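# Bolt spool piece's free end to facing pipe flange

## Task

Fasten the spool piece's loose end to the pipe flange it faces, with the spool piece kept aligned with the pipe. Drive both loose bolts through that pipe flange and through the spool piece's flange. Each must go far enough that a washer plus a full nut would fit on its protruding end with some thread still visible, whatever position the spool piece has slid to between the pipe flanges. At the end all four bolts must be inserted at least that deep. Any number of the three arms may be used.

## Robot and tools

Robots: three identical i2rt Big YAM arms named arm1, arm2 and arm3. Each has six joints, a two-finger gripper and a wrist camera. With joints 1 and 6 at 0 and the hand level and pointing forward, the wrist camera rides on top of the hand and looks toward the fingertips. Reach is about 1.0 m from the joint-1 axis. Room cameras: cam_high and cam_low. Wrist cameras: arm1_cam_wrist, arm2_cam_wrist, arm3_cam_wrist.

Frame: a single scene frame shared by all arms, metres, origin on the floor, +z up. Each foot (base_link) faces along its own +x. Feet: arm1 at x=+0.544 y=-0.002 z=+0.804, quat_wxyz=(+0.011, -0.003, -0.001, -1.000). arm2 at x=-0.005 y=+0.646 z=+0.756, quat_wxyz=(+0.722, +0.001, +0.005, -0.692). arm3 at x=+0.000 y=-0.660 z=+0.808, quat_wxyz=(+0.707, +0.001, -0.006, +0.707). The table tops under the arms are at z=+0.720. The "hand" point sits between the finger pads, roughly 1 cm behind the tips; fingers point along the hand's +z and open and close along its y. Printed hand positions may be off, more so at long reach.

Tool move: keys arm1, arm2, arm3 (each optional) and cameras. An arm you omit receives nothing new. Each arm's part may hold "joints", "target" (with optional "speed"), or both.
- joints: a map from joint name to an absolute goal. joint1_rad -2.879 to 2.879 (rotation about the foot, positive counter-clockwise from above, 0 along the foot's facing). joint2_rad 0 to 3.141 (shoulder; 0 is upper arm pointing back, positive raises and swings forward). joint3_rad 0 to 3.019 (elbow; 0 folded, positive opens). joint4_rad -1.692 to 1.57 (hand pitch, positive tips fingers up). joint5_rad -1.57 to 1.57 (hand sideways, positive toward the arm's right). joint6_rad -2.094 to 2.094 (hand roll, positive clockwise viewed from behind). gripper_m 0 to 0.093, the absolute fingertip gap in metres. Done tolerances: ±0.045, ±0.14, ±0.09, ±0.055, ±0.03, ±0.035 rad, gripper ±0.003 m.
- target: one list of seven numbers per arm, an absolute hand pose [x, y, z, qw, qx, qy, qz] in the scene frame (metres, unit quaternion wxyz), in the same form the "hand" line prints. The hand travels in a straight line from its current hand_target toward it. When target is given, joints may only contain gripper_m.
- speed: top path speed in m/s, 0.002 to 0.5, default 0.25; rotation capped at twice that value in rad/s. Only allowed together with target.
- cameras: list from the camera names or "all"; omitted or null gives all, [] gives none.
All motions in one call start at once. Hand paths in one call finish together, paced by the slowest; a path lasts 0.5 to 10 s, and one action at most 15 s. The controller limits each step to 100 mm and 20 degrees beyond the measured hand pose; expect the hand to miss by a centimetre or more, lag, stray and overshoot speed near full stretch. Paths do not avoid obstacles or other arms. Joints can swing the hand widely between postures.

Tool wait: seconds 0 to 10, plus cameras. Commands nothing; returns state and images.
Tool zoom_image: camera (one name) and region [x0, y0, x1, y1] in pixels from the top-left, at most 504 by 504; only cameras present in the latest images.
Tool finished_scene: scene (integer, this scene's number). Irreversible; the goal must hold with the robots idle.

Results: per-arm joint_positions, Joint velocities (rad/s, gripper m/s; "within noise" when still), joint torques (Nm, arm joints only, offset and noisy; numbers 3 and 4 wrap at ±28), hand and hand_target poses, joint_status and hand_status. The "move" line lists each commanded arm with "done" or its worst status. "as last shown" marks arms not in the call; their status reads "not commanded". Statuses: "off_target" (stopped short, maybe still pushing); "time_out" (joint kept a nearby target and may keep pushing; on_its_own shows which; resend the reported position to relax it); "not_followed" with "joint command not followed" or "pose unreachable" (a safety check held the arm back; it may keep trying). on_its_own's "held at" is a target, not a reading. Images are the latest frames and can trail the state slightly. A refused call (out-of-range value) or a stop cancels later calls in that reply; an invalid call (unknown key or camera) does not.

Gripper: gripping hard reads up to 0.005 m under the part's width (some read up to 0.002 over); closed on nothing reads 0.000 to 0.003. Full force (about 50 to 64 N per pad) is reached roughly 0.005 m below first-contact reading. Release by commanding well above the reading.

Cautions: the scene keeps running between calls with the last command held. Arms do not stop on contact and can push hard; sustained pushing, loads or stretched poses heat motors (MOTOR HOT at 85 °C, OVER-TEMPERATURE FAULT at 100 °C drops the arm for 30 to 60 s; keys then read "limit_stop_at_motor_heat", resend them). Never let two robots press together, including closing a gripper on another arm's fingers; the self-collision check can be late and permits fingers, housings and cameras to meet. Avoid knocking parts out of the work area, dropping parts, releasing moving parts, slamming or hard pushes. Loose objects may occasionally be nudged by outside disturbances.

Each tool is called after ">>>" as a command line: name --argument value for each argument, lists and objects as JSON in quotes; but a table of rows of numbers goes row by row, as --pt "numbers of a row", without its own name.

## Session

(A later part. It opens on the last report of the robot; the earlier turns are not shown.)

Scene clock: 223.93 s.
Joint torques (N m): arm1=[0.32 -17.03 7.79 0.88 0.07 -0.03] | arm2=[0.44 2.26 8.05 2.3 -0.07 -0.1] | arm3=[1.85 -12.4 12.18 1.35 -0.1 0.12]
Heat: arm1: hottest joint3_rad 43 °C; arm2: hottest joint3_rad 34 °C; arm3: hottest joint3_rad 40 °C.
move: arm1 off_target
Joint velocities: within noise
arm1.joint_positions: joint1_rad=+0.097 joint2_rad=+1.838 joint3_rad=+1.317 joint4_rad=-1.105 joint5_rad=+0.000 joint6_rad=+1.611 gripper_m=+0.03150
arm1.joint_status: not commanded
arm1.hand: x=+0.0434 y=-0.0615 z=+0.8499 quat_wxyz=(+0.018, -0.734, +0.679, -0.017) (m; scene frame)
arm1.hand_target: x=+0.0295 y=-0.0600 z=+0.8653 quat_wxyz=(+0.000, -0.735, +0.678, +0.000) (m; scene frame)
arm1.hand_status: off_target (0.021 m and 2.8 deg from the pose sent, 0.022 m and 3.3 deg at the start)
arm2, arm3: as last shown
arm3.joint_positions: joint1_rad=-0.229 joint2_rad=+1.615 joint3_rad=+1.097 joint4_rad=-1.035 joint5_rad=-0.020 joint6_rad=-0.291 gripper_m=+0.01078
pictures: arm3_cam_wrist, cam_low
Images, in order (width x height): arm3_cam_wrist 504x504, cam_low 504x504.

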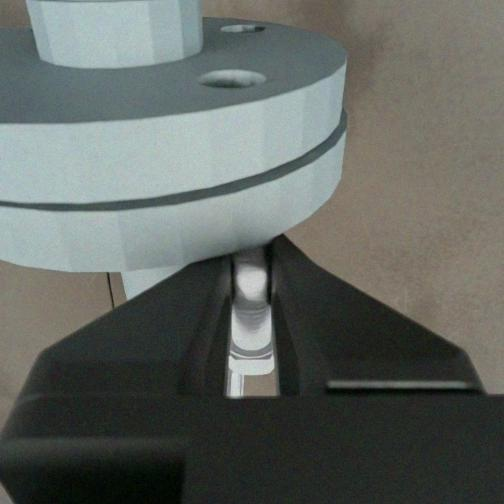

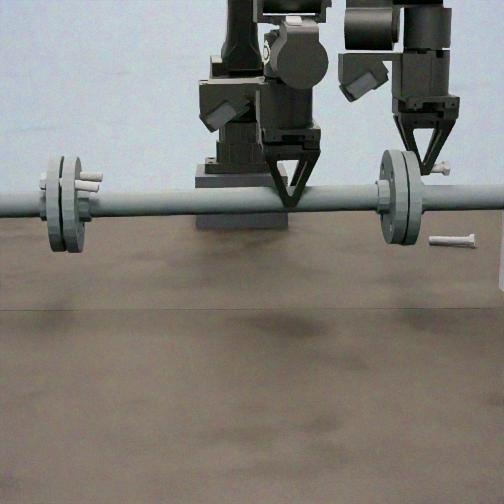

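>>> move --arm1 '{"target":[0.0390,-0.060,0.872,0,0.735,-0.678,0],"speed":0.02}' --cameras '["arm3_cam_wrist","cam_low"]'

>>> zoom_image --camera "cam_low" --region '[374, 130, 484, 250]'

Scene clock: 229.40 s.
Joint torques (N m): arm1=[0.56 -18.26 6.84 0.65 0.08 0.01] | arm2=[0.44 2.26 8.03 2.3 -0.07 -0.09] | arm3=[1.9 -12.4 12.21 1.4 -0.1 0.11]
Heat: arm1: hottest joint3_rad 43 °C; arm2: hottest joint3_rad 34 °C; arm3: hottest joint3_rad 40 °C.
move: arm1 off_target
Joint velocities: within noise
arm1.joint_positions: joint1_rad=+0.097 joint2_rad=+1.827 joint3_rad=+1.305 joint4_rad=-1.105 joint5_rad=+0.000 joint6_rad=+1.610 gripper_m=+0.03150
arm1.joint_status: not commanded
arm1.hand: x=+0.0476 y=-0.0610 z=+0.8513 quat_wxyz=(+0.018, -0.734, +0.678, -0.017) (m; scene frame)
arm1.hand_target: x=+0.0395 y=-0.0600 z=+0.8718 quat_wxyz=(+0.000, -0.735, +0.678, +0.000) (m; scene frame)
arm1.hand_status: off_target (0.022 m and 2.9 deg from the pose sent, 0.023 m and 2.8 deg at the start)
arm2.joint_positions: joint1_rad=-0.314 joint2_rad=+0.536 joint3_rad=+1.343 joint4_rad=-1.211 joint5_rad=-0.221 joint6_rad=-0.105 gripper_m=+0.09396
arm2.joint_status: not commanded
arm2.hand: x=-0.0250 y=+0.4220 z=+1.3171 quat_wxyz=(-0.380, -0.595, -0.585, +0.400) (m; scene frame)
arm2.hand_target: x=-0.0240 y=+0.4252 z=+1.3289 quat_wxyz=(-0.386, -0.588, -0.581, +0.410) (m; scene frame)
arm2.hand_status: not commanded
arm3: as last shown
arm3.hand_target: x=+0.0953 y=-0.1962 z=+0.9072 quat_wxyz=(-0.045, +0.728, -0.683, -0.036) (m; scene frame)
pictures: arm3_cam_wrist, cam_low
Images, in order (width x height): arm3_cam_wrist 504x504, cam_low 504x504.

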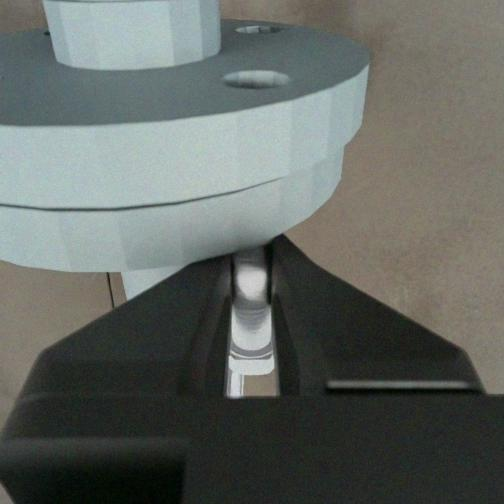

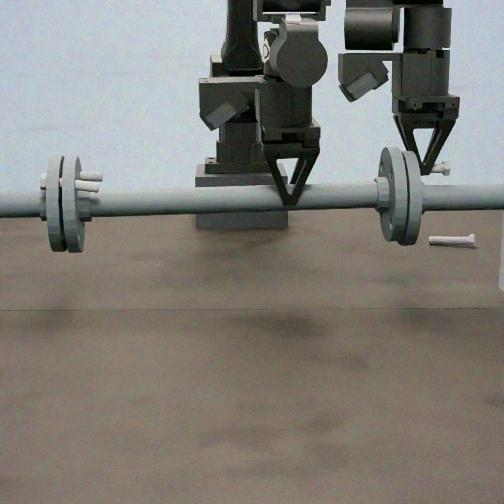

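Scaled by 4.200 from the camera's 504x504 image, which has a finer 720x720 frame.

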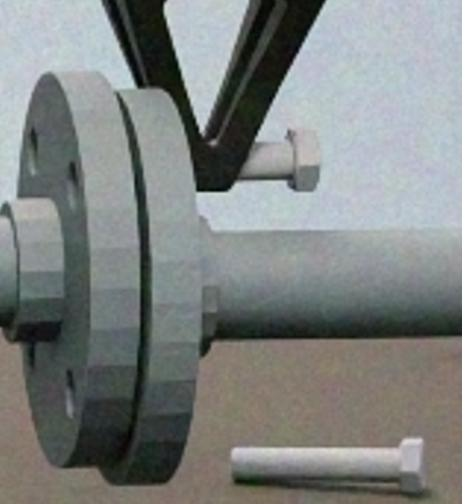

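>>> move --arm1 '{"target":[0.0400,-0.060,0.862,0,0.735,-0.678,0],"speed":0.02}' --cameras '["arm3_cam_wrist","cam_low"]'

>>> zoom_image --camera "cam_low" --region '[374, 130, 484, 250]'

Scene clock: 232.93 s.
Joint torques (N m): arm1=[0.56 -17.55 6.74 0.73 0.07 0.01] | arm2=[0.44 2.26 8.03 2.3 -0.06 -0.1] | arm3=[1.96 -12.51 12.23 1.32 -0.11 0.13]
Heat: arm1: hottest joint3_rad 43 °C; arm2: hottest joint3_rad 34 °C; arm3: hottest joint3_rad 40 °C.
move: arm1 off_target
Joint velocities: within noise
arm1.joint_positions: joint1_rad=+0.097 joint2_rad=+1.827 joint3_rad=+1.291 joint4_rad=-1.081 joint5_rad=+0.000 joint6_rad=+1.610 gripper_m=+0.03150
arm1.joint_status: not commanded
arm1.hand: x=+0.0476 y=-0.0610 z=+0.8466 quat_wxyz=(+0.015, -0.735, +0.678, -0.014) (m; scene frame)
arm1.hand_target: x=+0.0403 y=-0.0601 z=+0.8620 quat_wxyz=(+0.000, -0.735, +0.678, +0.000) (m; scene frame)
arm1.hand_status: off_target (0.017 m and 2.3 deg from the pose sent, 0.013 m and 2.9 deg at the start)
arm2, arm3: as last shown
pictures: arm3_cam_wrist, cam_low
Images, in order (width x height): arm3_cam_wrist 504x504, cam_low 504x504.

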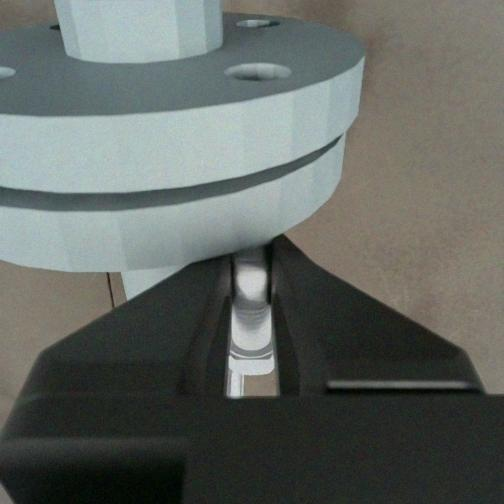

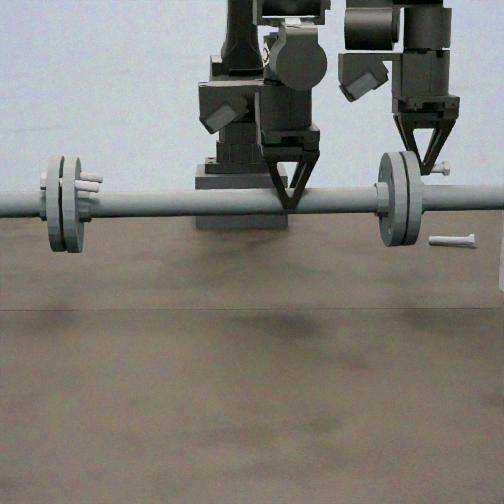

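Scaled by 4.200 from the camera's 504x504 image, which has a finer 720x720 frame.

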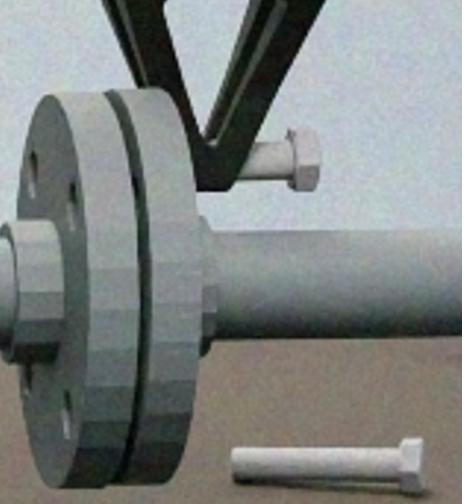

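>>> move --arm3 '{"target":[0.1030,-0.180,0.906,-0.045,0.728,-0.684,-0.035],"speed":0.04}' --cameras '["arm3_cam_wrist"]'

>>> move --arm3 '{"target":[0.1030,-0.178,0.915,-0.045,0.728,-0.684,-0.035],"speed":0.04}' --cameras '["arm3_cam_wrist","cam_low"]'

>>> zoom_image --camera "cam_low" --region '[374, 130, 484, 250]'

Scene clock: 245.20 s.
Joint torques (N m): arm1=[0.67 -17.55 6.75 0.7 0.06 0.01] | arm2=[0.44 2.26 8.03 2.3 -0.07 -0.09] | arm3=[1.38 -10.93 14.24 1.7 -0.12 0.04]
Heat: arm1: hottest joint3_rad 43 °C; arm2: hottest joint3_rad 34 °C; arm3: hottest joint3_rad 40 °C.
move: arm3 off_target
Joint velocities: within noise
arm1.joint_positions: joint1_rad=+0.097 joint2_rad=+1.827 joint3_rad=+1.291 joint4_rad=-1.081 joint5_rad=+0.000 joint6_rad=+1.610 gripper_m=+0.03150
arm1.joint_status: not commanded
arm1.hand: x=+0.0475 y=-0.0610 z=+0.8466 quat_wxyz=(+0.014, -0.735, +0.678, -0.014) (m; scene frame)
arm1.hand_target: x=+0.0402 y=-0.0601 z=+0.8620 quat_wxyz=(+0.000, -0.735, +0.678, +0.000) (m; scene frame)
arm1.hand_status: not commanded
arm2: as last shown
arm3.joint_positions: joint1_rad=-0.229 joint2_rad=+1.625 joint3_rad=+1.112 joint4_rad=-1.058 joint5_rad=-0.020 joint6_rad=-0.291 gripper_m=+0.01078
arm3.joint_status: not commanded
arm3.hand: x=+0.0969 y=-0.2290 z=+0.8839 quat_wxyz=(+0.000, +0.729, -0.685, -0.009) (m; scene frame)
arm3.hand_target: x=+0.1019 y=-0.1840 z=+0.9084 quat_wxyz=(-0.045, +0.728, -0.684, -0.036) (m; scene frame)
arm3.hand_status: off_target (0.054 m and 5.9 deg from the pose sent, 0.054 m and 4.8 deg at the start)
pictures: arm3_cam_wrist
led back after a hold (arm3 arm): the arm was led back toward your command in small steps, so it may still be short of it.
pose unreachable (arm3 arm): on one or more control steps of this call this arm could not follow its commanded pose, so it was not sent that pose on those steps. It may still have moved: this result reports where it is.
cause: moving toward the commanded pose would bring a part of the arm too close to another arm (this arm's wrist camera and the arm1 arm's wrist (the part past joint 4)).
Images, in order (width x height): arm3_cam_wrist 504x504.

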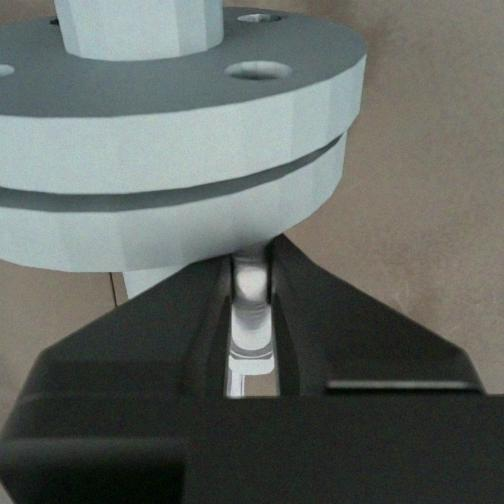

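Scene clock: 246.17 s.
Joint torques (N m): arm1=[0.62 -17.49 6.76 0.72 0.07 0] | arm2=[0.44 2.26 8.05 2.32 -0.06 -0.1] | arm3=[1.44 -12.4 14.86 1.51 -0.15 0.05]
Heat: arm1: hottest joint3_rad 43 °C; arm2: hottest joint3_rad 34 °C; arm3: hottest joint3_rad 41 °C.
move: arm3 off_target
Joint velocities: within noise
arm1.joint_positions: joint1_rad=+0.097 joint2_rad=+1.827 joint3_rad=+1.291 joint4_rad=-1.081 joint5_rad=+0.000 joint6_rad=+1.610 gripper_m=+0.03150
arm1.joint_status: not commanded
arm1.hand: x=+0.0475 y=-0.0610 z=+0.8466 quat_wxyz=(+0.014, -0.735, +0.678, -0.014) (m; scene frame)
arm1.hand_target: x=+0.0402 y=-0.0601 z=+0.8620 quat_wxyz=(+0.000, -0.735, +0.678, +0.000) (m; scene frame)
arm1.hand_status: not commanded
arm2: as last shown
arm3.joint_positions: joint1_rad=-0.229 joint2_rad=+1.632 joint3_rad=+1.123 joint4_rad=-1.077 joint5_rad=-0.019 joint6_rad=-0.291 gripper_m=+0.01078
arm3.joint_status: not commanded
arm3.hand: x=+0.0969 y=-0.2291 z=+0.8848 quat_wxyz=(+0.006, +0.729, -0.685, -0.005) (m; scene frame)
arm3.hand_target: x=+0.1017 y=-0.1827 z=+0.9175 quat_wxyz=(-0.045, +0.728, -0.684, -0.036) (m; scene frame)
arm3.hand_status: off_target (0.060 m and 6.7 deg from the pose sent, 0.060 m and 5.9 deg at the start)
pictures: arm3_cam_wrist, cam_low
led back after a hold (arm3 arm): the arm was led back toward your command in small steps, so it may still be short of it.
pose unreachable (arm3 arm): on one or more control steps of this call this arm could not follow its commanded pose, so it was not sent that pose on those steps. It may still have moved: this result reports where it is.
cause: moving toward the commanded pose would bring a part of the arm too close to another arm (this arm's wrist camera and the arm1 arm's wrist (the part past joint 4)).
Images, in order (width x height): arm3_cam_wrist 504x504, cam_low 504x504.

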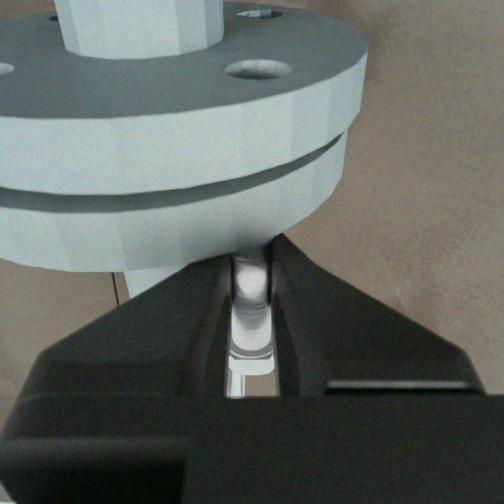

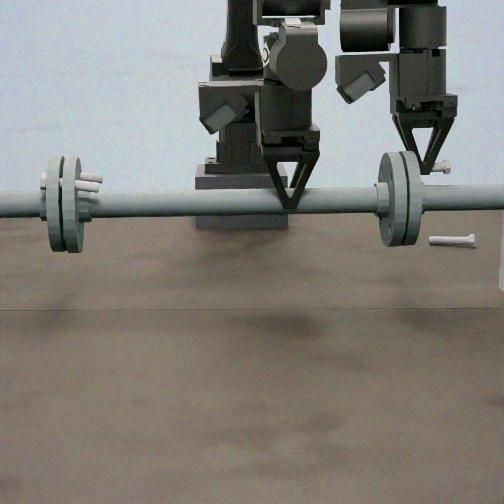

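Scaled by 4.200 from the camera's 504x504 image, which has a finer 720x720 frame.

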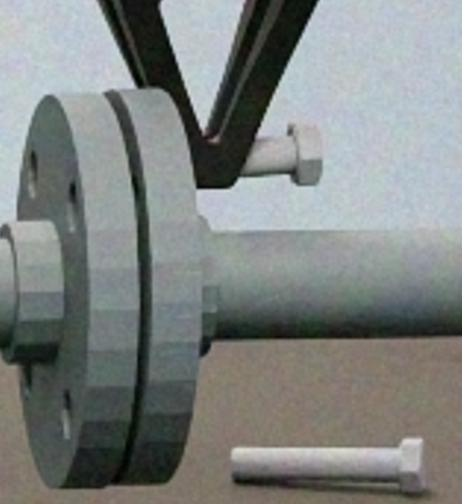

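>>> zoom_image --camera "arm3_cam_wrist" --region '[170, 40, 350, 240]'

>>> zoom_image --camera "cam_low" --region '[372, 150, 432, 200]'

>>> move --cameras '["cam_high"]'

>>> zoom_image --camera "cam_high" --region '[320, 210, 400, 290]'

Scaled by 2.520 from the camera's 504x504 image, which has a finer 720x720 frame.

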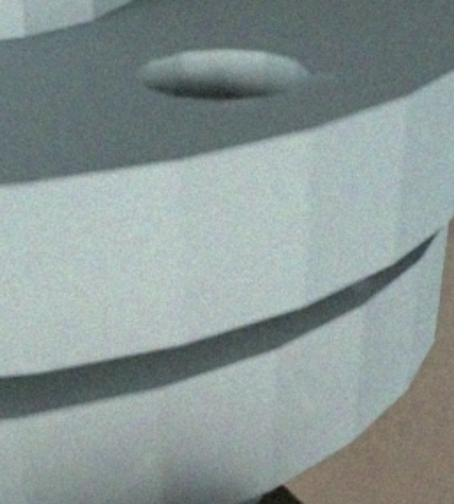

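Scaled by 8.400 from the camera's 504x504 image, which has a finer 720x720 frame.

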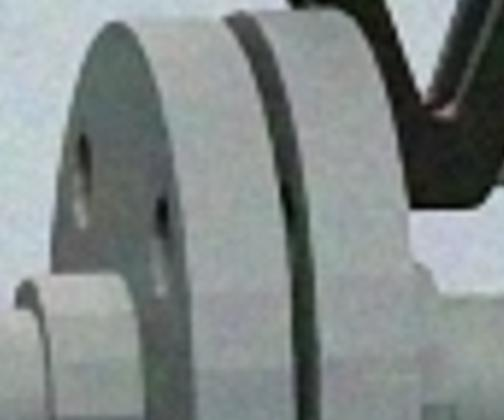

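Scene clock: 250.90 s.
Joint torques (N m): arm1=[0.5 -17.55 6.72 0.7 0.06 0.01] | arm2=[0.44 2.26 8.05 2.29 -0.06 -0.1] | arm3=[1.32 -12.16 14.82 1.52 -0.15 0.06]
Heat: arm1: hottest joint3_rad 43 °C; arm2: hottest joint3_rad 34 °C; arm3: hottest joint3_rad 43 °C.
Joint velocities: within noise
arm1.joint_positions: joint1_rad=+0.097 joint2_rad=+1.827 joint3_rad=+1.291 joint4_rad=-1.081 joint5_rad=+0.000 joint6_rad=+1.610 gripper_m=+0.03150
arm1.joint_status: not commanded
arm1.hand: x=+0.0475 y=-0.0610 z=+0.8466 quat_wxyz=(+0.014, -0.735, +0.678, -0.014) (m; scene frame)
arm1.hand_target: x=+0.0402 y=-0.0601 z=+0.8620 quat_wxyz=(+0.000, -0.735, +0.678, +0.000) (m; scene frame)
arm1.hand_status: not commanded
arm2.joint_positions: joint1_rad=-0.314 joint2_rad=+0.536 joint3_rad=+1.343 joint4_rad=-1.211 joint5_rad=-0.221 joint6_rad=-0.105 gripper_m=+0.09396
arm2.joint_status: not commanded
arm2.hand: x=-0.0250 y=+0.4220 z=+1.3171 quat_wxyz=(-0.380, -0.595, -0.585, +0.400) (m; scene frame)
arm2.hand_target: x=-0.0240 y=+0.4252 z=+1.3289 quat_wxyz=(-0.386, -0.588, -0.581, +0.410) (m; scene frame)
arm2.hand_status: not commanded
arm3.joint_positions: joint1_rad=-0.229 joint2_rad=+1.632 joint3_rad=+1.124 joint4_rad=-1.077 joint5_rad=-0.019 joint6_rad=-0.291 gripper_m=+0.01078
arm3.joint_status: not commanded
arm3.hand: x=+0.0969 y=-0.2290 z=+0.8850 quat_wxyz=(+0.006, +0.729, -0.685, -0.005) (m; scene frame)
arm3.hand_target: x=+0.1018 y=-0.1825 z=+0.9177 quat_wxyz=(-0.045, +0.728, -0.684, -0.036) (m; scene frame)
arm3.hand_status: off_target (0.059 m and 6.7 deg from the pose sent, 0.060 m and 5.9 deg at the start)
pictures: cam_high
Images, in order (width x height): cam_high 504x504.

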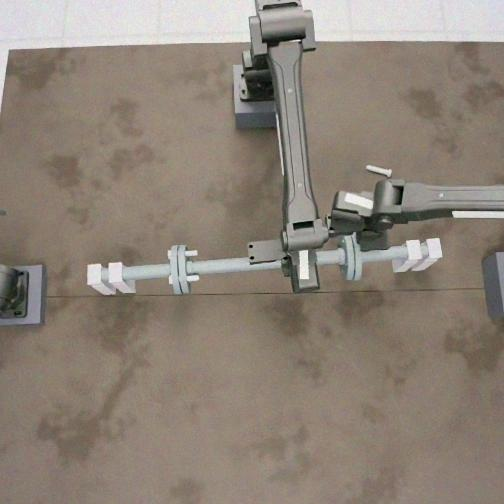

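Scaled by 6.300 from the camera's 504x504 image, which has a finer 720x720 frame.

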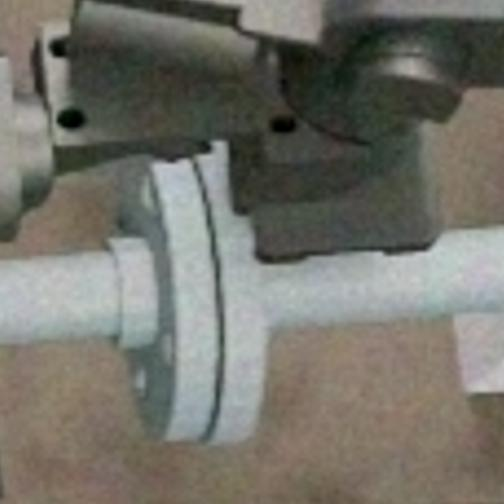

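>>> move --arm3 '{"target":[0.0985,-0.185,0.909,-0.045,0.714,-0.699,-0.035],"speed":0.04}' --cameras '["arm3_cam_wrist"]'

>>> move --arm3 '{"target":[0.0980,-0.185,0.902,-0.045,0.706,-0.706,-0.035],"speed":0.04}' --cameras '["arm3_cam_wrist","cam_low"]'

>>> zoom_image --camera "cam_low" --region '[374, 130, 484, 250]'

Scene clock: 258.23 s.
Joint torques (N m): arm1=[0.73 -17.49 6.78 0.7 0.06 0.01] | arm2=[0.38 2.2 8.05 2.29 -0.07 -0.1] | arm3=[1.9 -13.1 12.72 2.3 -0.06 0.18]
Heat: arm1: hottest joint3_rad 43 °C; arm2: hottest joint3_rad 34 °C; arm3: hottest joint3_rad 45 °C.
move: arm3 off_target
Joint velocities: within noise
arm1.joint_positions: joint1_rad=+0.097 joint2_rad=+1.827 joint3_rad=+1.291 joint4_rad=-1.081 joint5_rad=+0.000 joint6_rad=+1.610 gripper_m=+0.03150
arm1.joint_status: not commanded
arm1.hand: x=+0.0475 y=-0.0610 z=+0.8466 quat_wxyz=(+0.014, -0.735, +0.678, -0.014) (m; scene frame)
arm1.hand_target: x=+0.0402 y=-0.0601 z=+0.8620 quat_wxyz=(+0.000, -0.735, +0.678, +0.000) (m; scene frame)
arm1.hand_status: not commanded
arm2: as last shown
arm3.joint_positions: joint1_rad=-0.228 joint2_rad=+1.632 joint3_rad=+1.121 joint4_rad=-1.079 joint5_rad=-0.019 joint6_rad=-0.253 gripper_m=+0.01078
arm3.joint_status: not commanded
arm3.hand: x=+0.0962 y=-0.2304 z=+0.8839 quat_wxyz=(+0.008, +0.716, -0.698, -0.004) (m; scene frame)
arm3.hand_target: x=+0.0975 y=-0.1884 z=+0.9117 quat_wxyz=(-0.044, +0.713, -0.698, -0.036) (m; scene frame)
arm3.hand_status: off_target (0.052 m and 7.0 deg from the pose sent, 0.050 m and 7.1 deg at the start)
pictures: arm3_cam_wrist
led back after a hold (arm3 arm): the arm was led back toward your command in small steps, so it may still be short of it.
pose unreachable (arm3 arm): on one or more control steps of this call this arm could not follow its commanded pose, so it was not sent that pose on those steps. It may still have moved: this result reports where it is.
cause: moving toward the commanded pose would bring a part of the arm too close to another arm (this arm's wrist camera and the arm1 arm's wrist (the part past joint 4)).
Images, in order (width x height): arm3_cam_wrist 504x504.

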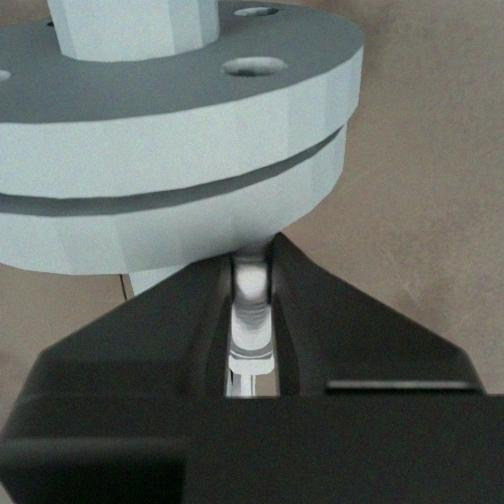

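Scene clock: 259.20 s.
Joint torques (N m): arm1=[0.67 -17.44 6.72 0.73 0.07 0.01] | arm2=[0.44 2.2 8.06 2.29 -0.07 -0.1] | arm3=[1.73 -12.34 11.99 2.86 -0.04 0.21]
Heat: arm1: hottest joint3_rad 43 °C; arm2: hottest joint3_rad 34 °C; arm3: hottest joint3_rad 45 °C.
move: arm3 off_target
Joint velocities: within noise
arm1.joint_positions: joint1_rad=+0.097 joint2_rad=+1.827 joint3_rad=+1.291 joint4_rad=-1.081 joint5_rad=+0.000 joint6_rad=+1.610 gripper_m=+0.03150
arm1.joint_status: not commanded
arm1.hand: x=+0.0475 y=-0.0610 z=+0.8466 quat_wxyz=(+0.014, -0.735, +0.678, -0.014) (m; scene frame)
arm1.hand_target: x=+0.0402 y=-0.0601 z=+0.8620 quat_wxyz=(+0.000, -0.735, +0.678, +0.000) (m; scene frame)
arm1.hand_status: not commanded
arm2: as last shown
arm3.joint_positions: joint1_rad=-0.227 joint2_rad=+1.632 joint3_rad=+1.121 joint4_rad=-1.079 joint5_rad=-0.019 joint6_rad=-0.236 gripper_m=+0.01078
arm3.joint_status: not commanded
arm3.hand: x=+0.0958 y=-0.2303 z=+0.8839 quat_wxyz=(+0.008, +0.710, -0.704, -0.004) (m; scene frame)
arm3.hand_target: x=+0.0970 y=-0.1882 z=+0.9048 quat_wxyz=(-0.044, +0.706, -0.706, -0.036) (m; scene frame)
arm3.hand_status: off_target (0.049 m and 7.0 deg from the pose sent, 0.049 m and 7.2 deg at the start)
pictures: arm3_cam_wrist, cam_low
led back after a hold (arm3 arm): the arm was led back toward your command in small steps, so it may still be short of it.
pose unreachable (arm3 arm): on one or more control steps of this call this arm could not follow its commanded pose, so it was not sent that pose on those steps. It may still have moved: this result reports where it is.
cause: moving toward the commanded pose would bring a part of the arm too close to another arm (this arm's wrist camera and the arm1 arm's wrist (the part past joint 4)).
Images, in order (width x height): arm3_cam_wrist 504x504, cam_low 504x504.

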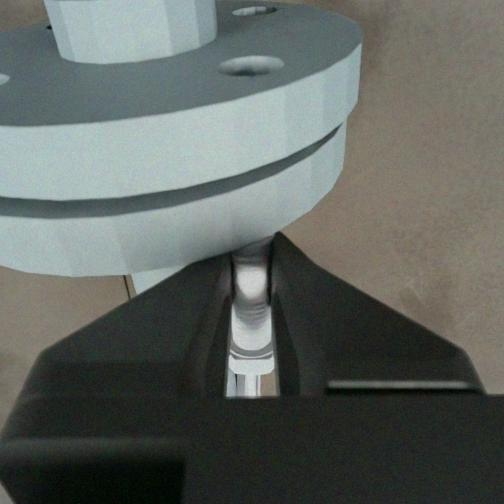

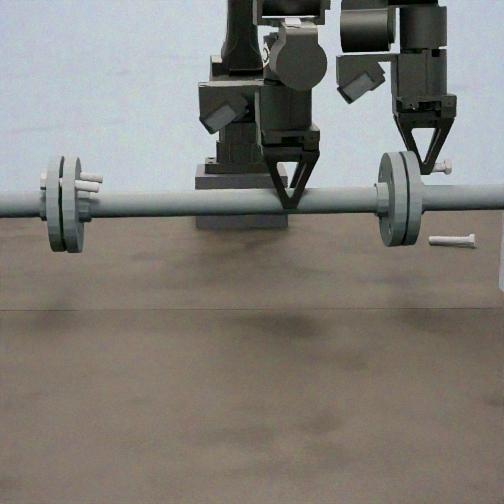

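Scaled by 4.200 from the camera's 504x504 image, which has a finer 720x720 frame.

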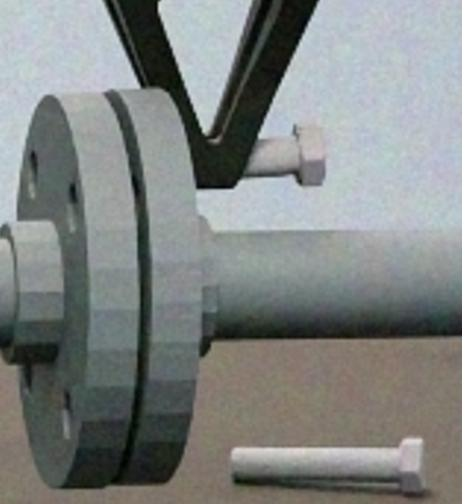

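>>> move --arm1 '{"target":[0.0390,-0.060,0.868,0,0.735,-0.678,0],"speed":0.02}' --arm3 '{"target":[0.0985,-0.190,0.900,-0.045,0.710,-0.702,-0.035],"speed":0.04}' --cameras '[]'

>>> move --arm1 '{"target":[0.0360,-0.060,0.875,0,0.735,-0.678,0],"speed":0.02}' --cameras '["arm3_cam_wrist","cam_low"]'

>>> zoom_image --camera "cam_low" --region '[374, 130, 484, 250]'

Scene clock: 264.07 s.
Joint torques (N m): arm1=[0.62 -17.85 7.42 0.06 0.07 0] | arm2=[0.44 2.26 8.05 2.29 -0.07 -0.1] | arm3=[1.61 -12.81 10.81 3.21 -0.03 0.05]
Heat: arm1: hottest joint3_rad 43 °C; arm2: hottest joint3_rad 34 °C; arm3: hottest joint3_rad 44 °C.
move: arm1 off_target; arm3 off_target
Joint velocities: within noise
arm1.joint_positions: joint1_rad=+0.097 joint2_rad=+1.827 joint3_rad=+1.291 joint4_rad=-1.081 joint5_rad=+0.000 joint6_rad=+1.610 gripper_m=+0.03150
arm1.joint_status: not commanded
arm1.hand: x=+0.0475 y=-0.0610 z=+0.8466 quat_wxyz=(+0.014, -0.735, +0.678, -0.014) (m; scene frame)
arm1.hand_target: x=+0.0393 y=-0.0601 z=+0.8678 quat_wxyz=(+0.000, -0.735, +0.678, +0.000) (m; scene frame)
arm1.hand_status: off_target (0.023 m and 2.3 deg from the pose sent, 0.023 m and 2.3 deg at the start)
arm2: as last shown
arm3.joint_positions: joint1_rad=-0.227 joint2_rad=+1.632 joint3_rad=+1.121 joint4_rad=-1.078 joint5_rad=-0.019 joint6_rad=-0.235 gripper_m=+0.01078
arm3.joint_status: not commanded
arm3.hand: x=+0.0959 y=-0.2300 z=+0.8841 quat_wxyz=(+0.007, +0.710, -0.704, -0.004) (m; scene frame)
arm3.hand_target: x=+0.0978 y=-0.1924 z=+0.9026 quat_wxyz=(-0.044, +0.710, -0.702, -0.036) (m; scene frame)
arm3.hand_status: off_target (0.043 m and 6.9 deg from the pose sent, 0.043 m and 7.0 deg at the start)
pictures: none
No camera images: "cameras" was empty.

Scene clock: 265.03 s.
Joint torques (N m): arm1=[0.56 -17.96 8.53 -0.01 0.05 0.05] | arm2=[0.44 2.32 8.05 2.3 -0.07 -0.1] | arm3=[1.61 -12.92 10.77 3.17 -0.01 0.06]
Heat: arm1: hottest joint3_rad 43 °C; arm2: hottest joint3_rad 34 °C; arm3: hottest joint3_rad 44 °C.
move: arm1 off_target
Joint velocities: within noise
arm1.joint_positions: joint1_rad=+0.097 joint2_rad=+1.827 joint3_rad=+1.291 joint4_rad=-1.099 joint5_rad=+0.000 joint6_rad=+1.606 gripper_m=+0.03150
arm1.joint_status: not commanded
arm1.hand: x=+0.0518 y=-0.0604 z=+0.8469 quat_wxyz=(+0.021, -0.736, +0.676, -0.019) (m; scene frame)
arm1.hand_target: x=+0.0369 y=-0.0600 z=+0.8750 quat_wxyz=(+0.000, -0.735, +0.678, +0.000) (m; scene frame)
arm1.hand_status: off_target (0.032 m and 3.3 deg from the pose sent, 0.031 m and 2.3 deg at the start)
arm2, arm3: as last shown
pictures: arm3_cam_wrist, cam_low
Images, in order (width x height): arm3_cam_wrist 504x504, cam_low 504x504.

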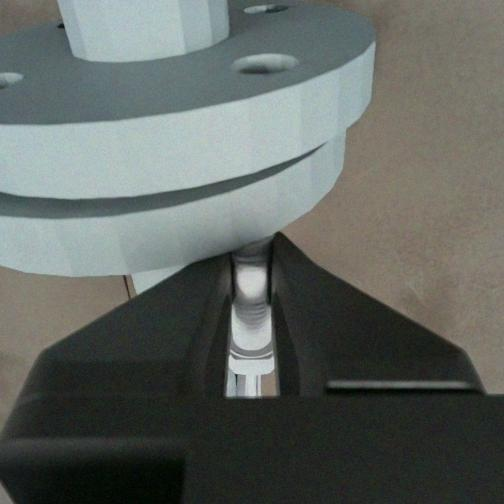

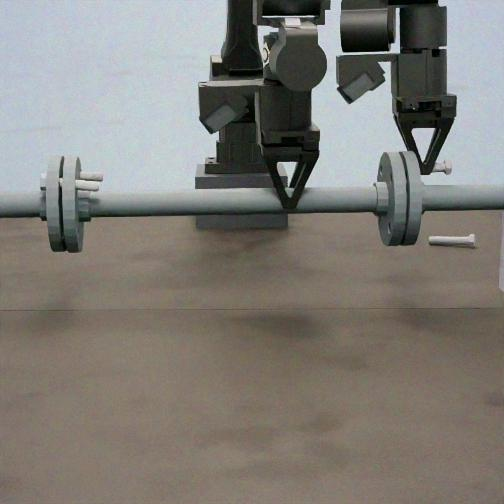

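Scaled by 4.200 from the camera's 504x504 image, which has a finer 720x720 frame.

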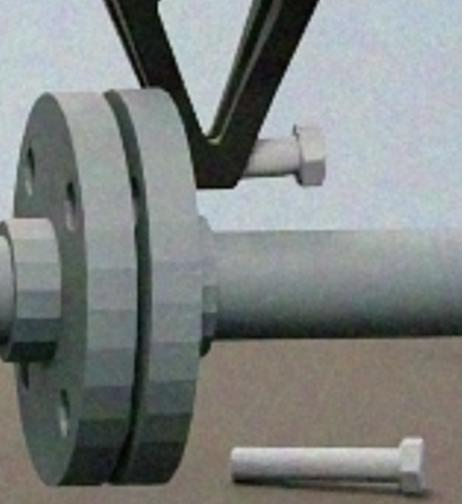

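>>> move --arm1 '{"target":[0.0230,-0.060,0.873,0,0.735,-0.678,0],"speed":0.02}' --arm3 '{"target":[0.1000,-0.188,0.901,-0.030,0.718,-0.695,-0.025],"speed":0.04}' --cameras '["arm3_cam_wrist"]'

>>> move --arm1 '{"target":[0.0220,-0.060,0.862,0,0.735,-0.678,0],"speed":0.01}' --cameras '["arm3_cam_wrist","cam_low"]'

>>> zoom_image --camera "cam_low" --region '[374, 130, 484, 250]'

Scene clock: 271.50 s.
Joint torques (N m): arm1=[0.26 -16.62 10.04 0.08 0.1 0.03] | arm2=[0.44 2.26 8.05 2.29 -0.07 -0.1] | arm3=[1.44 -10.81 13.35 1.55 -0.05 -0.04]
Heat: arm1: hottest joint3_rad 43 °C; arm2: hottest joint3_rad 34 °C; arm3: hottest joint3_rad 43 °C.
move: arm1 off_target; arm3 off_target
Joint velocities: within noise
arm1.joint_positions: joint1_rad=+0.097 joint2_rad=+1.829 joint3_rad=+1.311 joint4_rad=-1.111 joint5_rad=-0.001 joint6_rad=+1.604 gripper_m=+0.03150
arm1.joint_status: not commanded
arm1.hand: x=+0.0467 y=-0.0612 z=+0.8523 quat_wxyz=(+0.019, -0.737, +0.676, -0.018) (m; scene frame)
arm1.hand_target: x=+0.0243 y=-0.0599 z=+0.8734 quat_wxyz=(+0.000, -0.735, +0.678, +0.000) (m; scene frame)
arm1.hand_status: off_target (0.031 m and 3.0 deg from the pose sent, 0.039 m and 3.3 deg at the start)
arm2: as last shown
arm3.joint_positions: joint1_rad=-0.227 joint2_rad=+1.632 joint3_rad=+1.121 joint4_rad=-1.078 joint5_rad=-0.018 joint6_rad=-0.246 gripper_m=+0.01078
arm3.joint_status: not commanded
arm3.hand: x=+0.0962 y=-0.2301 z=+0.8841 quat_wxyz=(+0.007, +0.714, -0.700, -0.003) (m; scene frame)
arm3.hand_target: x=+0.0992 y=-0.1908 z=+0.9028 quat_wxyz=(-0.030, +0.718, -0.695, -0.025) (m; scene frame)
arm3.hand_status: off_target (0.046 m and 4.9 deg from the pose sent, 0.046 m and 5.1 deg at the start)
pictures: arm3_cam_wrist
Images, in order (width x height): arm3_cam_wrist 504x504.

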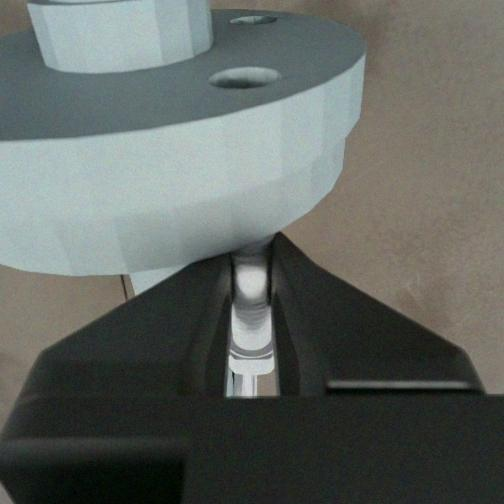

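Scene clock: 273.17 s.
Joint torques (N m): arm1=[0.32 -16.03 9.39 0.84 0.1 0.02] | arm2=[0.44 2.26 8.06 2.3 -0.07 -0.1] | arm3=[1.55 -10.87 13.39 1.57 -0.05 -0.07]
Heat: arm1: hottest joint3_rad 43 °C; arm2: hottest joint3_rad 34 °C; arm3: hottest joint3_rad 43 °C.
move: arm1 off_target
Joint velocities: within noise
arm1.joint_positions: joint1_rad=+0.097 joint2_rad=+1.842 joint3_rad=+1.311 joint4_rad=-1.104 joint5_rad=-0.001 joint6_rad=+1.605 gripper_m=+0.03150
arm1.joint_status: not commanded
arm1.hand: x=+0.0460 y=-0.0613 z=+0.8463 quat_wxyz=(+0.021, -0.736, +0.676, -0.020) (m; scene frame)
arm1.hand_target: x=+0.0231 y=-0.0599 z=+0.8627 quat_wxyz=(+0.000, -0.735, +0.678, +0.000) (m; scene frame)
arm1.hand_status: off_target (0.029 m and 3.3 deg from the pose sent, 0.026 m and 3.0 deg at the start)
arm2, arm3: as last shown
arm3.joint_positions: joint1_rad=-0.227 joint2_rad=+1.632 joint3_rad=+1.121 joint4_rad=-1.078 joint5_rad=-0.018 joint6_rad=-0.247 gripper_m=+0.01078
pictures: arm3_cam_wrist, cam_low
Images, in order (width x height): arm3_cam_wrist 504x504, cam_low 504x504.

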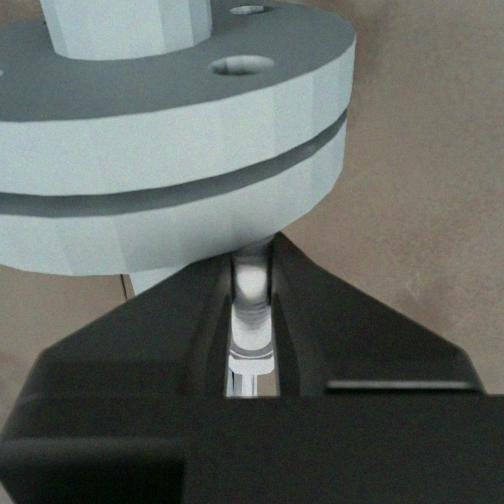

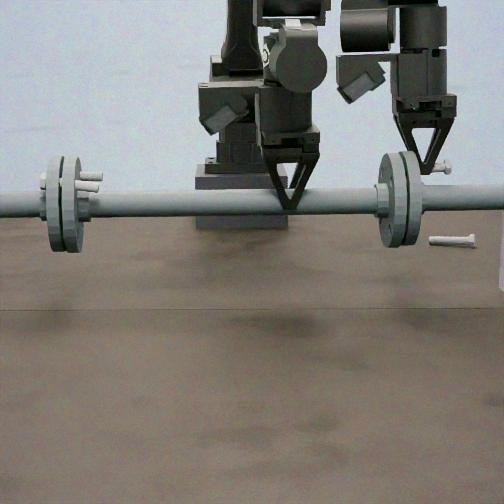

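Scaled by 4.200 from the camera's 504x504 image, which has a finer 720x720 frame.

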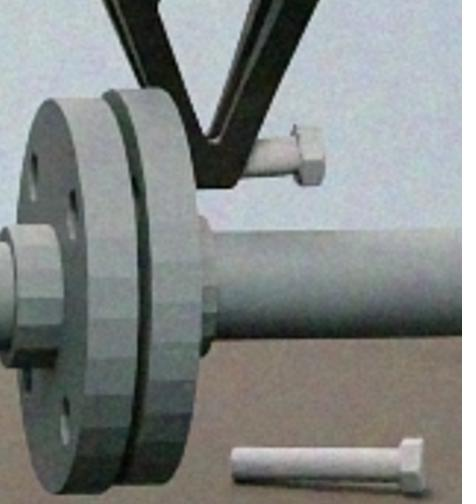

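>>> move --arm3 '{"target":[0.0990,-0.233,0.885,-0.045,0.728,-0.684,-0.035],"speed":0.05}' --arm1 '{"target":[0.0270,-0.060,0.876,0,0.735,-0.678,0],"speed":0.02}' --cameras '[]'

>>> move --arm1 '{"target":[0.0250,-0.060,0.8665,0,0.735,-0.678,0],"speed":0.01}' --cameras '["arm3_cam_wrist","cam_low"]'

>>> zoom_image --camera "cam_low" --region '[374, 130, 484, 250]'

Scene clock: 279.23 s.
Joint torques (N m): arm1=[0.32 -17.96 9.31 0.03 0.08 0.03] | arm2=[0.44 2.26 8.05 2.29 -0.06 -0.1] | arm3=[0.03 -12.92 6.99 1.18 -0.26 -0.19]
Heat: arm1: hottest joint3_rad 43 °C; arm2: hottest joint3_rad 34 °C; arm3: hottest joint3_rad 42 °C.
move: arm1 off_target; arm3 done
Joint velocities: within noise
arm1.joint_positions: joint1_rad=+0.097 joint2_rad=+1.842 joint3_rad=+1.311 joint4_rad=-1.112 joint5_rad=+0.000 joint6_rad=+1.605 gripper_m=+0.03150
arm1.joint_status: not commanded
arm1.hand: x=+0.0480 y=-0.0610 z=+0.8465 quat_wxyz=(+0.024, -0.736, +0.676, -0.022) (m; scene frame)
arm1.hand_target: x=+0.0283 y=-0.0599 z=+0.8763 quat_wxyz=(+0.000, -0.735, +0.678, +0.000) (m; scene frame)
arm1.hand_status: off_target (0.036 m and 3.8 deg from the pose sent, 0.035 m and 3.3 deg at the start)
arm2: as last shown
arm3.joint_positions: joint1_rad=-0.227 joint2_rad=+1.572 joint3_rad=+1.031 joint4_rad=-0.953 joint5_rad=-0.017 joint6_rad=-0.284 gripper_m=+0.01078
arm3.joint_status: not commanded
arm3.hand: x=+0.0953 y=-0.2352 z=+0.8795 quat_wxyz=(-0.035, +0.727, -0.686, -0.027) (m; scene frame)
arm3.hand_target: x=+0.0989 y=-0.2331 z=+0.8850 quat_wxyz=(-0.045, +0.728, -0.684, -0.035) (m; scene frame)
arm3.hand_status: done (0.007 m and 1.5 deg from the pose sent, 0.004 m and 7.3 deg at the start)
pictures: none
No camera images: "cameras" was empty.

Scene clock: 280.73 s.
Joint torques (N m): arm1=[0.26 -16.85 9.05 0.81 0.07 0.03] | arm2=[0.38 2.26 8.05 2.3 -0.07 -0.1] | arm3=[-0.09 -12.92 6.97 1.24 -0.25 -0.18]
Heat: arm1: hottest joint3_rad 42 °C; arm2: hottest joint3_rad 34 °C; arm3: hottest joint3_rad 42 °C.
move: arm1 off_target
Joint velocities: within noise
arm1.joint_positions: joint1_rad=+0.097 joint2_rad=+1.842 joint3_rad=+1.311 joint4_rad=-1.110 joint5_rad=+0.000 joint6_rad=+1.605 gripper_m=+0.03150
arm1.joint_status: not commanded
arm1.hand: x=+0.0475 y=-0.0610 z=+0.8464 quat_wxyz=(+0.023, -0.736, +0.676, -0.022) (m; scene frame)
arm1.hand_target: x=+0.0261 y=-0.0599 z=+0.8671 quat_wxyz=(+0.000, -0.735, +0.678, +0.000) (m; scene frame)
arm1.hand_status: off_target (0.030 m and 3.7 deg from the pose sent, 0.031 m and 3.8 deg at the start)
arm2.joint_positions: joint1_rad=-0.314 joint2_rad=+0.536 joint3_rad=+1.343 joint4_rad=-1.211 joint5_rad=-0.221 joint6_rad=-0.105 gripper_m=+0.09396
arm2.joint_status: not commanded
arm2.hand: x=-0.0250 y=+0.4220 z=+1.3171 quat_wxyz=(-0.380, -0.595, -0.585, +0.400) (m; scene frame)
arm2.hand_target: x=-0.0240 y=+0.4252 z=+1.3289 quat_wxyz=(-0.386, -0.588, -0.581, +0.410) (m; scene frame)
arm2.hand_status: not commanded
arm3: as last shown
arm3.hand: x=+0.0953 y=-0.2351 z=+0.8795 quat_wxyz=(-0.035, +0.727, -0.686, -0.027) (m; scene frame)
arm3.hand_target: x=+0.0989 y=-0.2330 z=+0.8850 quat_wxyz=(-0.045, +0.728, -0.684, -0.035) (m; scene frame)
pictures: arm3_cam_wrist, cam_low
Images, in order (width x height): arm3_cam_wrist 504x504, cam_low 504x504.

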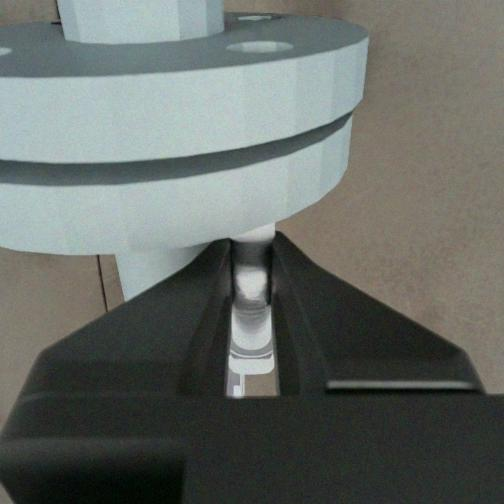

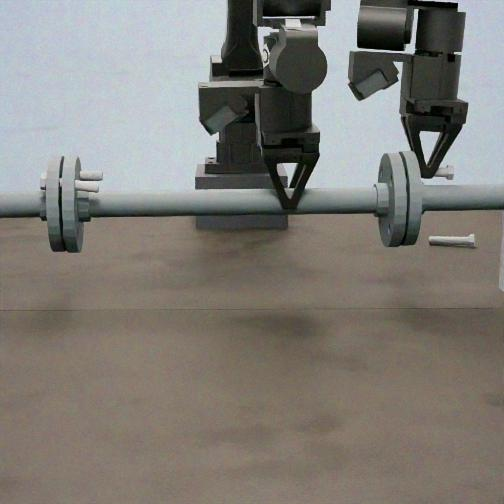

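Scaled by 4.200 from the camera's 504x504 image, which has a finer 720x720 frame.

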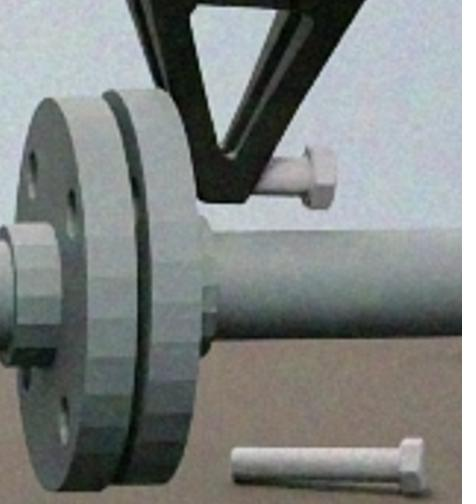

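>>> move --arm1 '{"target":[0.026,-0.060,0.875,0,0.735,-0.678,0],"speed":0.05}' --arm3 '{"target":[0.105,-0.205,0.900,-0.035,0.727,-0.686,-0.027],"speed":0.05}' --cameras '["cam_low","arm3_cam_wrist"]'

>>> zoom_image --camera "cam_low" --region '[374, 130, 484, 250]'

Scene clock: 299.07 s.
Joint torques (N m): arm1=[0.26 -17.55 9.46 0.02 0.08 0.04] | arm2=[0.38 2.26 8.03 2.32 -0.06 -0.1] | arm3=[0.15 -11.63 12.11 0.59 -0.09 -0.11]
Heat: arm1: hottest joint3_rad 42 °C; arm2: hottest joint3_rad 35 °C; arm3: hottest joint3_rad 40 °C.
move: arm1 off_target; arm3 off_target
Joint velocities: within noise
arm1.joint_positions: joint1_rad=+0.097 joint2_rad=+1.842 joint3_rad=+1.311 joint4_rad=-1.112 joint5_rad=+0.000 joint6_rad=+1.605 gripper_m=+0.03150
arm1.joint_status: not commanded
arm1.hand: x=+0.0479 y=-0.0610 z=+0.8465 quat_wxyz=(+0.024, -0.736, +0.676, -0.022) (m; scene frame)
arm1.hand_target: x=+0.0274 y=-0.0599 z=+0.8754 quat_wxyz=(+0.000, -0.735, +0.678, +0.000) (m; scene frame)
arm1.hand_status: off_target (0.036 m and 3.8 deg from the pose sent, 0.036 m and 3.7 deg at the start)
arm2: as last shown
arm3.joint_positions: joint1_rad=-0.228 joint2_rad=+1.609 joint3_rad=+1.085 joint4_rad=-1.021 joint5_rad=-0.016 joint6_rad=-0.285 gripper_m=+0.01078
arm3.joint_status: not commanded
arm3.hand: x=+0.0966 y=-0.2305 z=+0.8819 quat_wxyz=(-0.013, +0.727, -0.686, -0.014) (m; scene frame)
arm3.hand_target: x=+0.1048 y=-0.2064 z=+0.9006 quat_wxyz=(-0.035, +0.727, -0.686, -0.027) (m; scene frame)
arm3.hand_status: off_target (0.032 m and 2.9 deg from the pose sent, 0.038 m and 0.0 deg at the start)
pictures: arm3_cam_wrist, cam_low
Images, in order (width x height): arm3_cam_wrist 504x504, cam_low 504x504.

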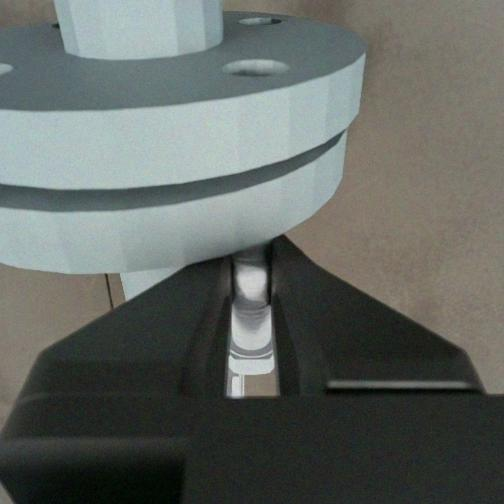

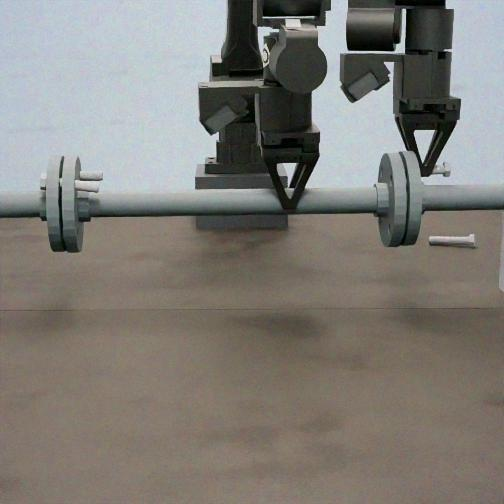

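Scaled by 4.200 from the camera's 504x504 image, which has a finer 720x720 frame.

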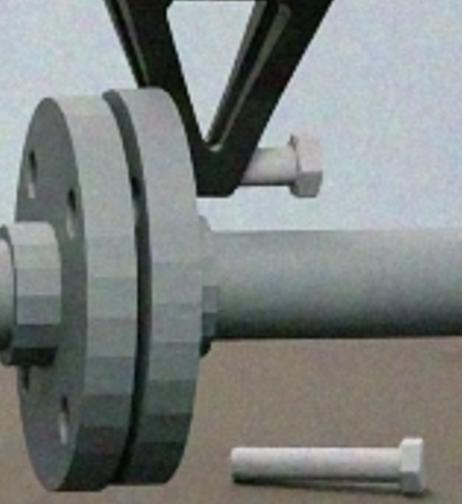

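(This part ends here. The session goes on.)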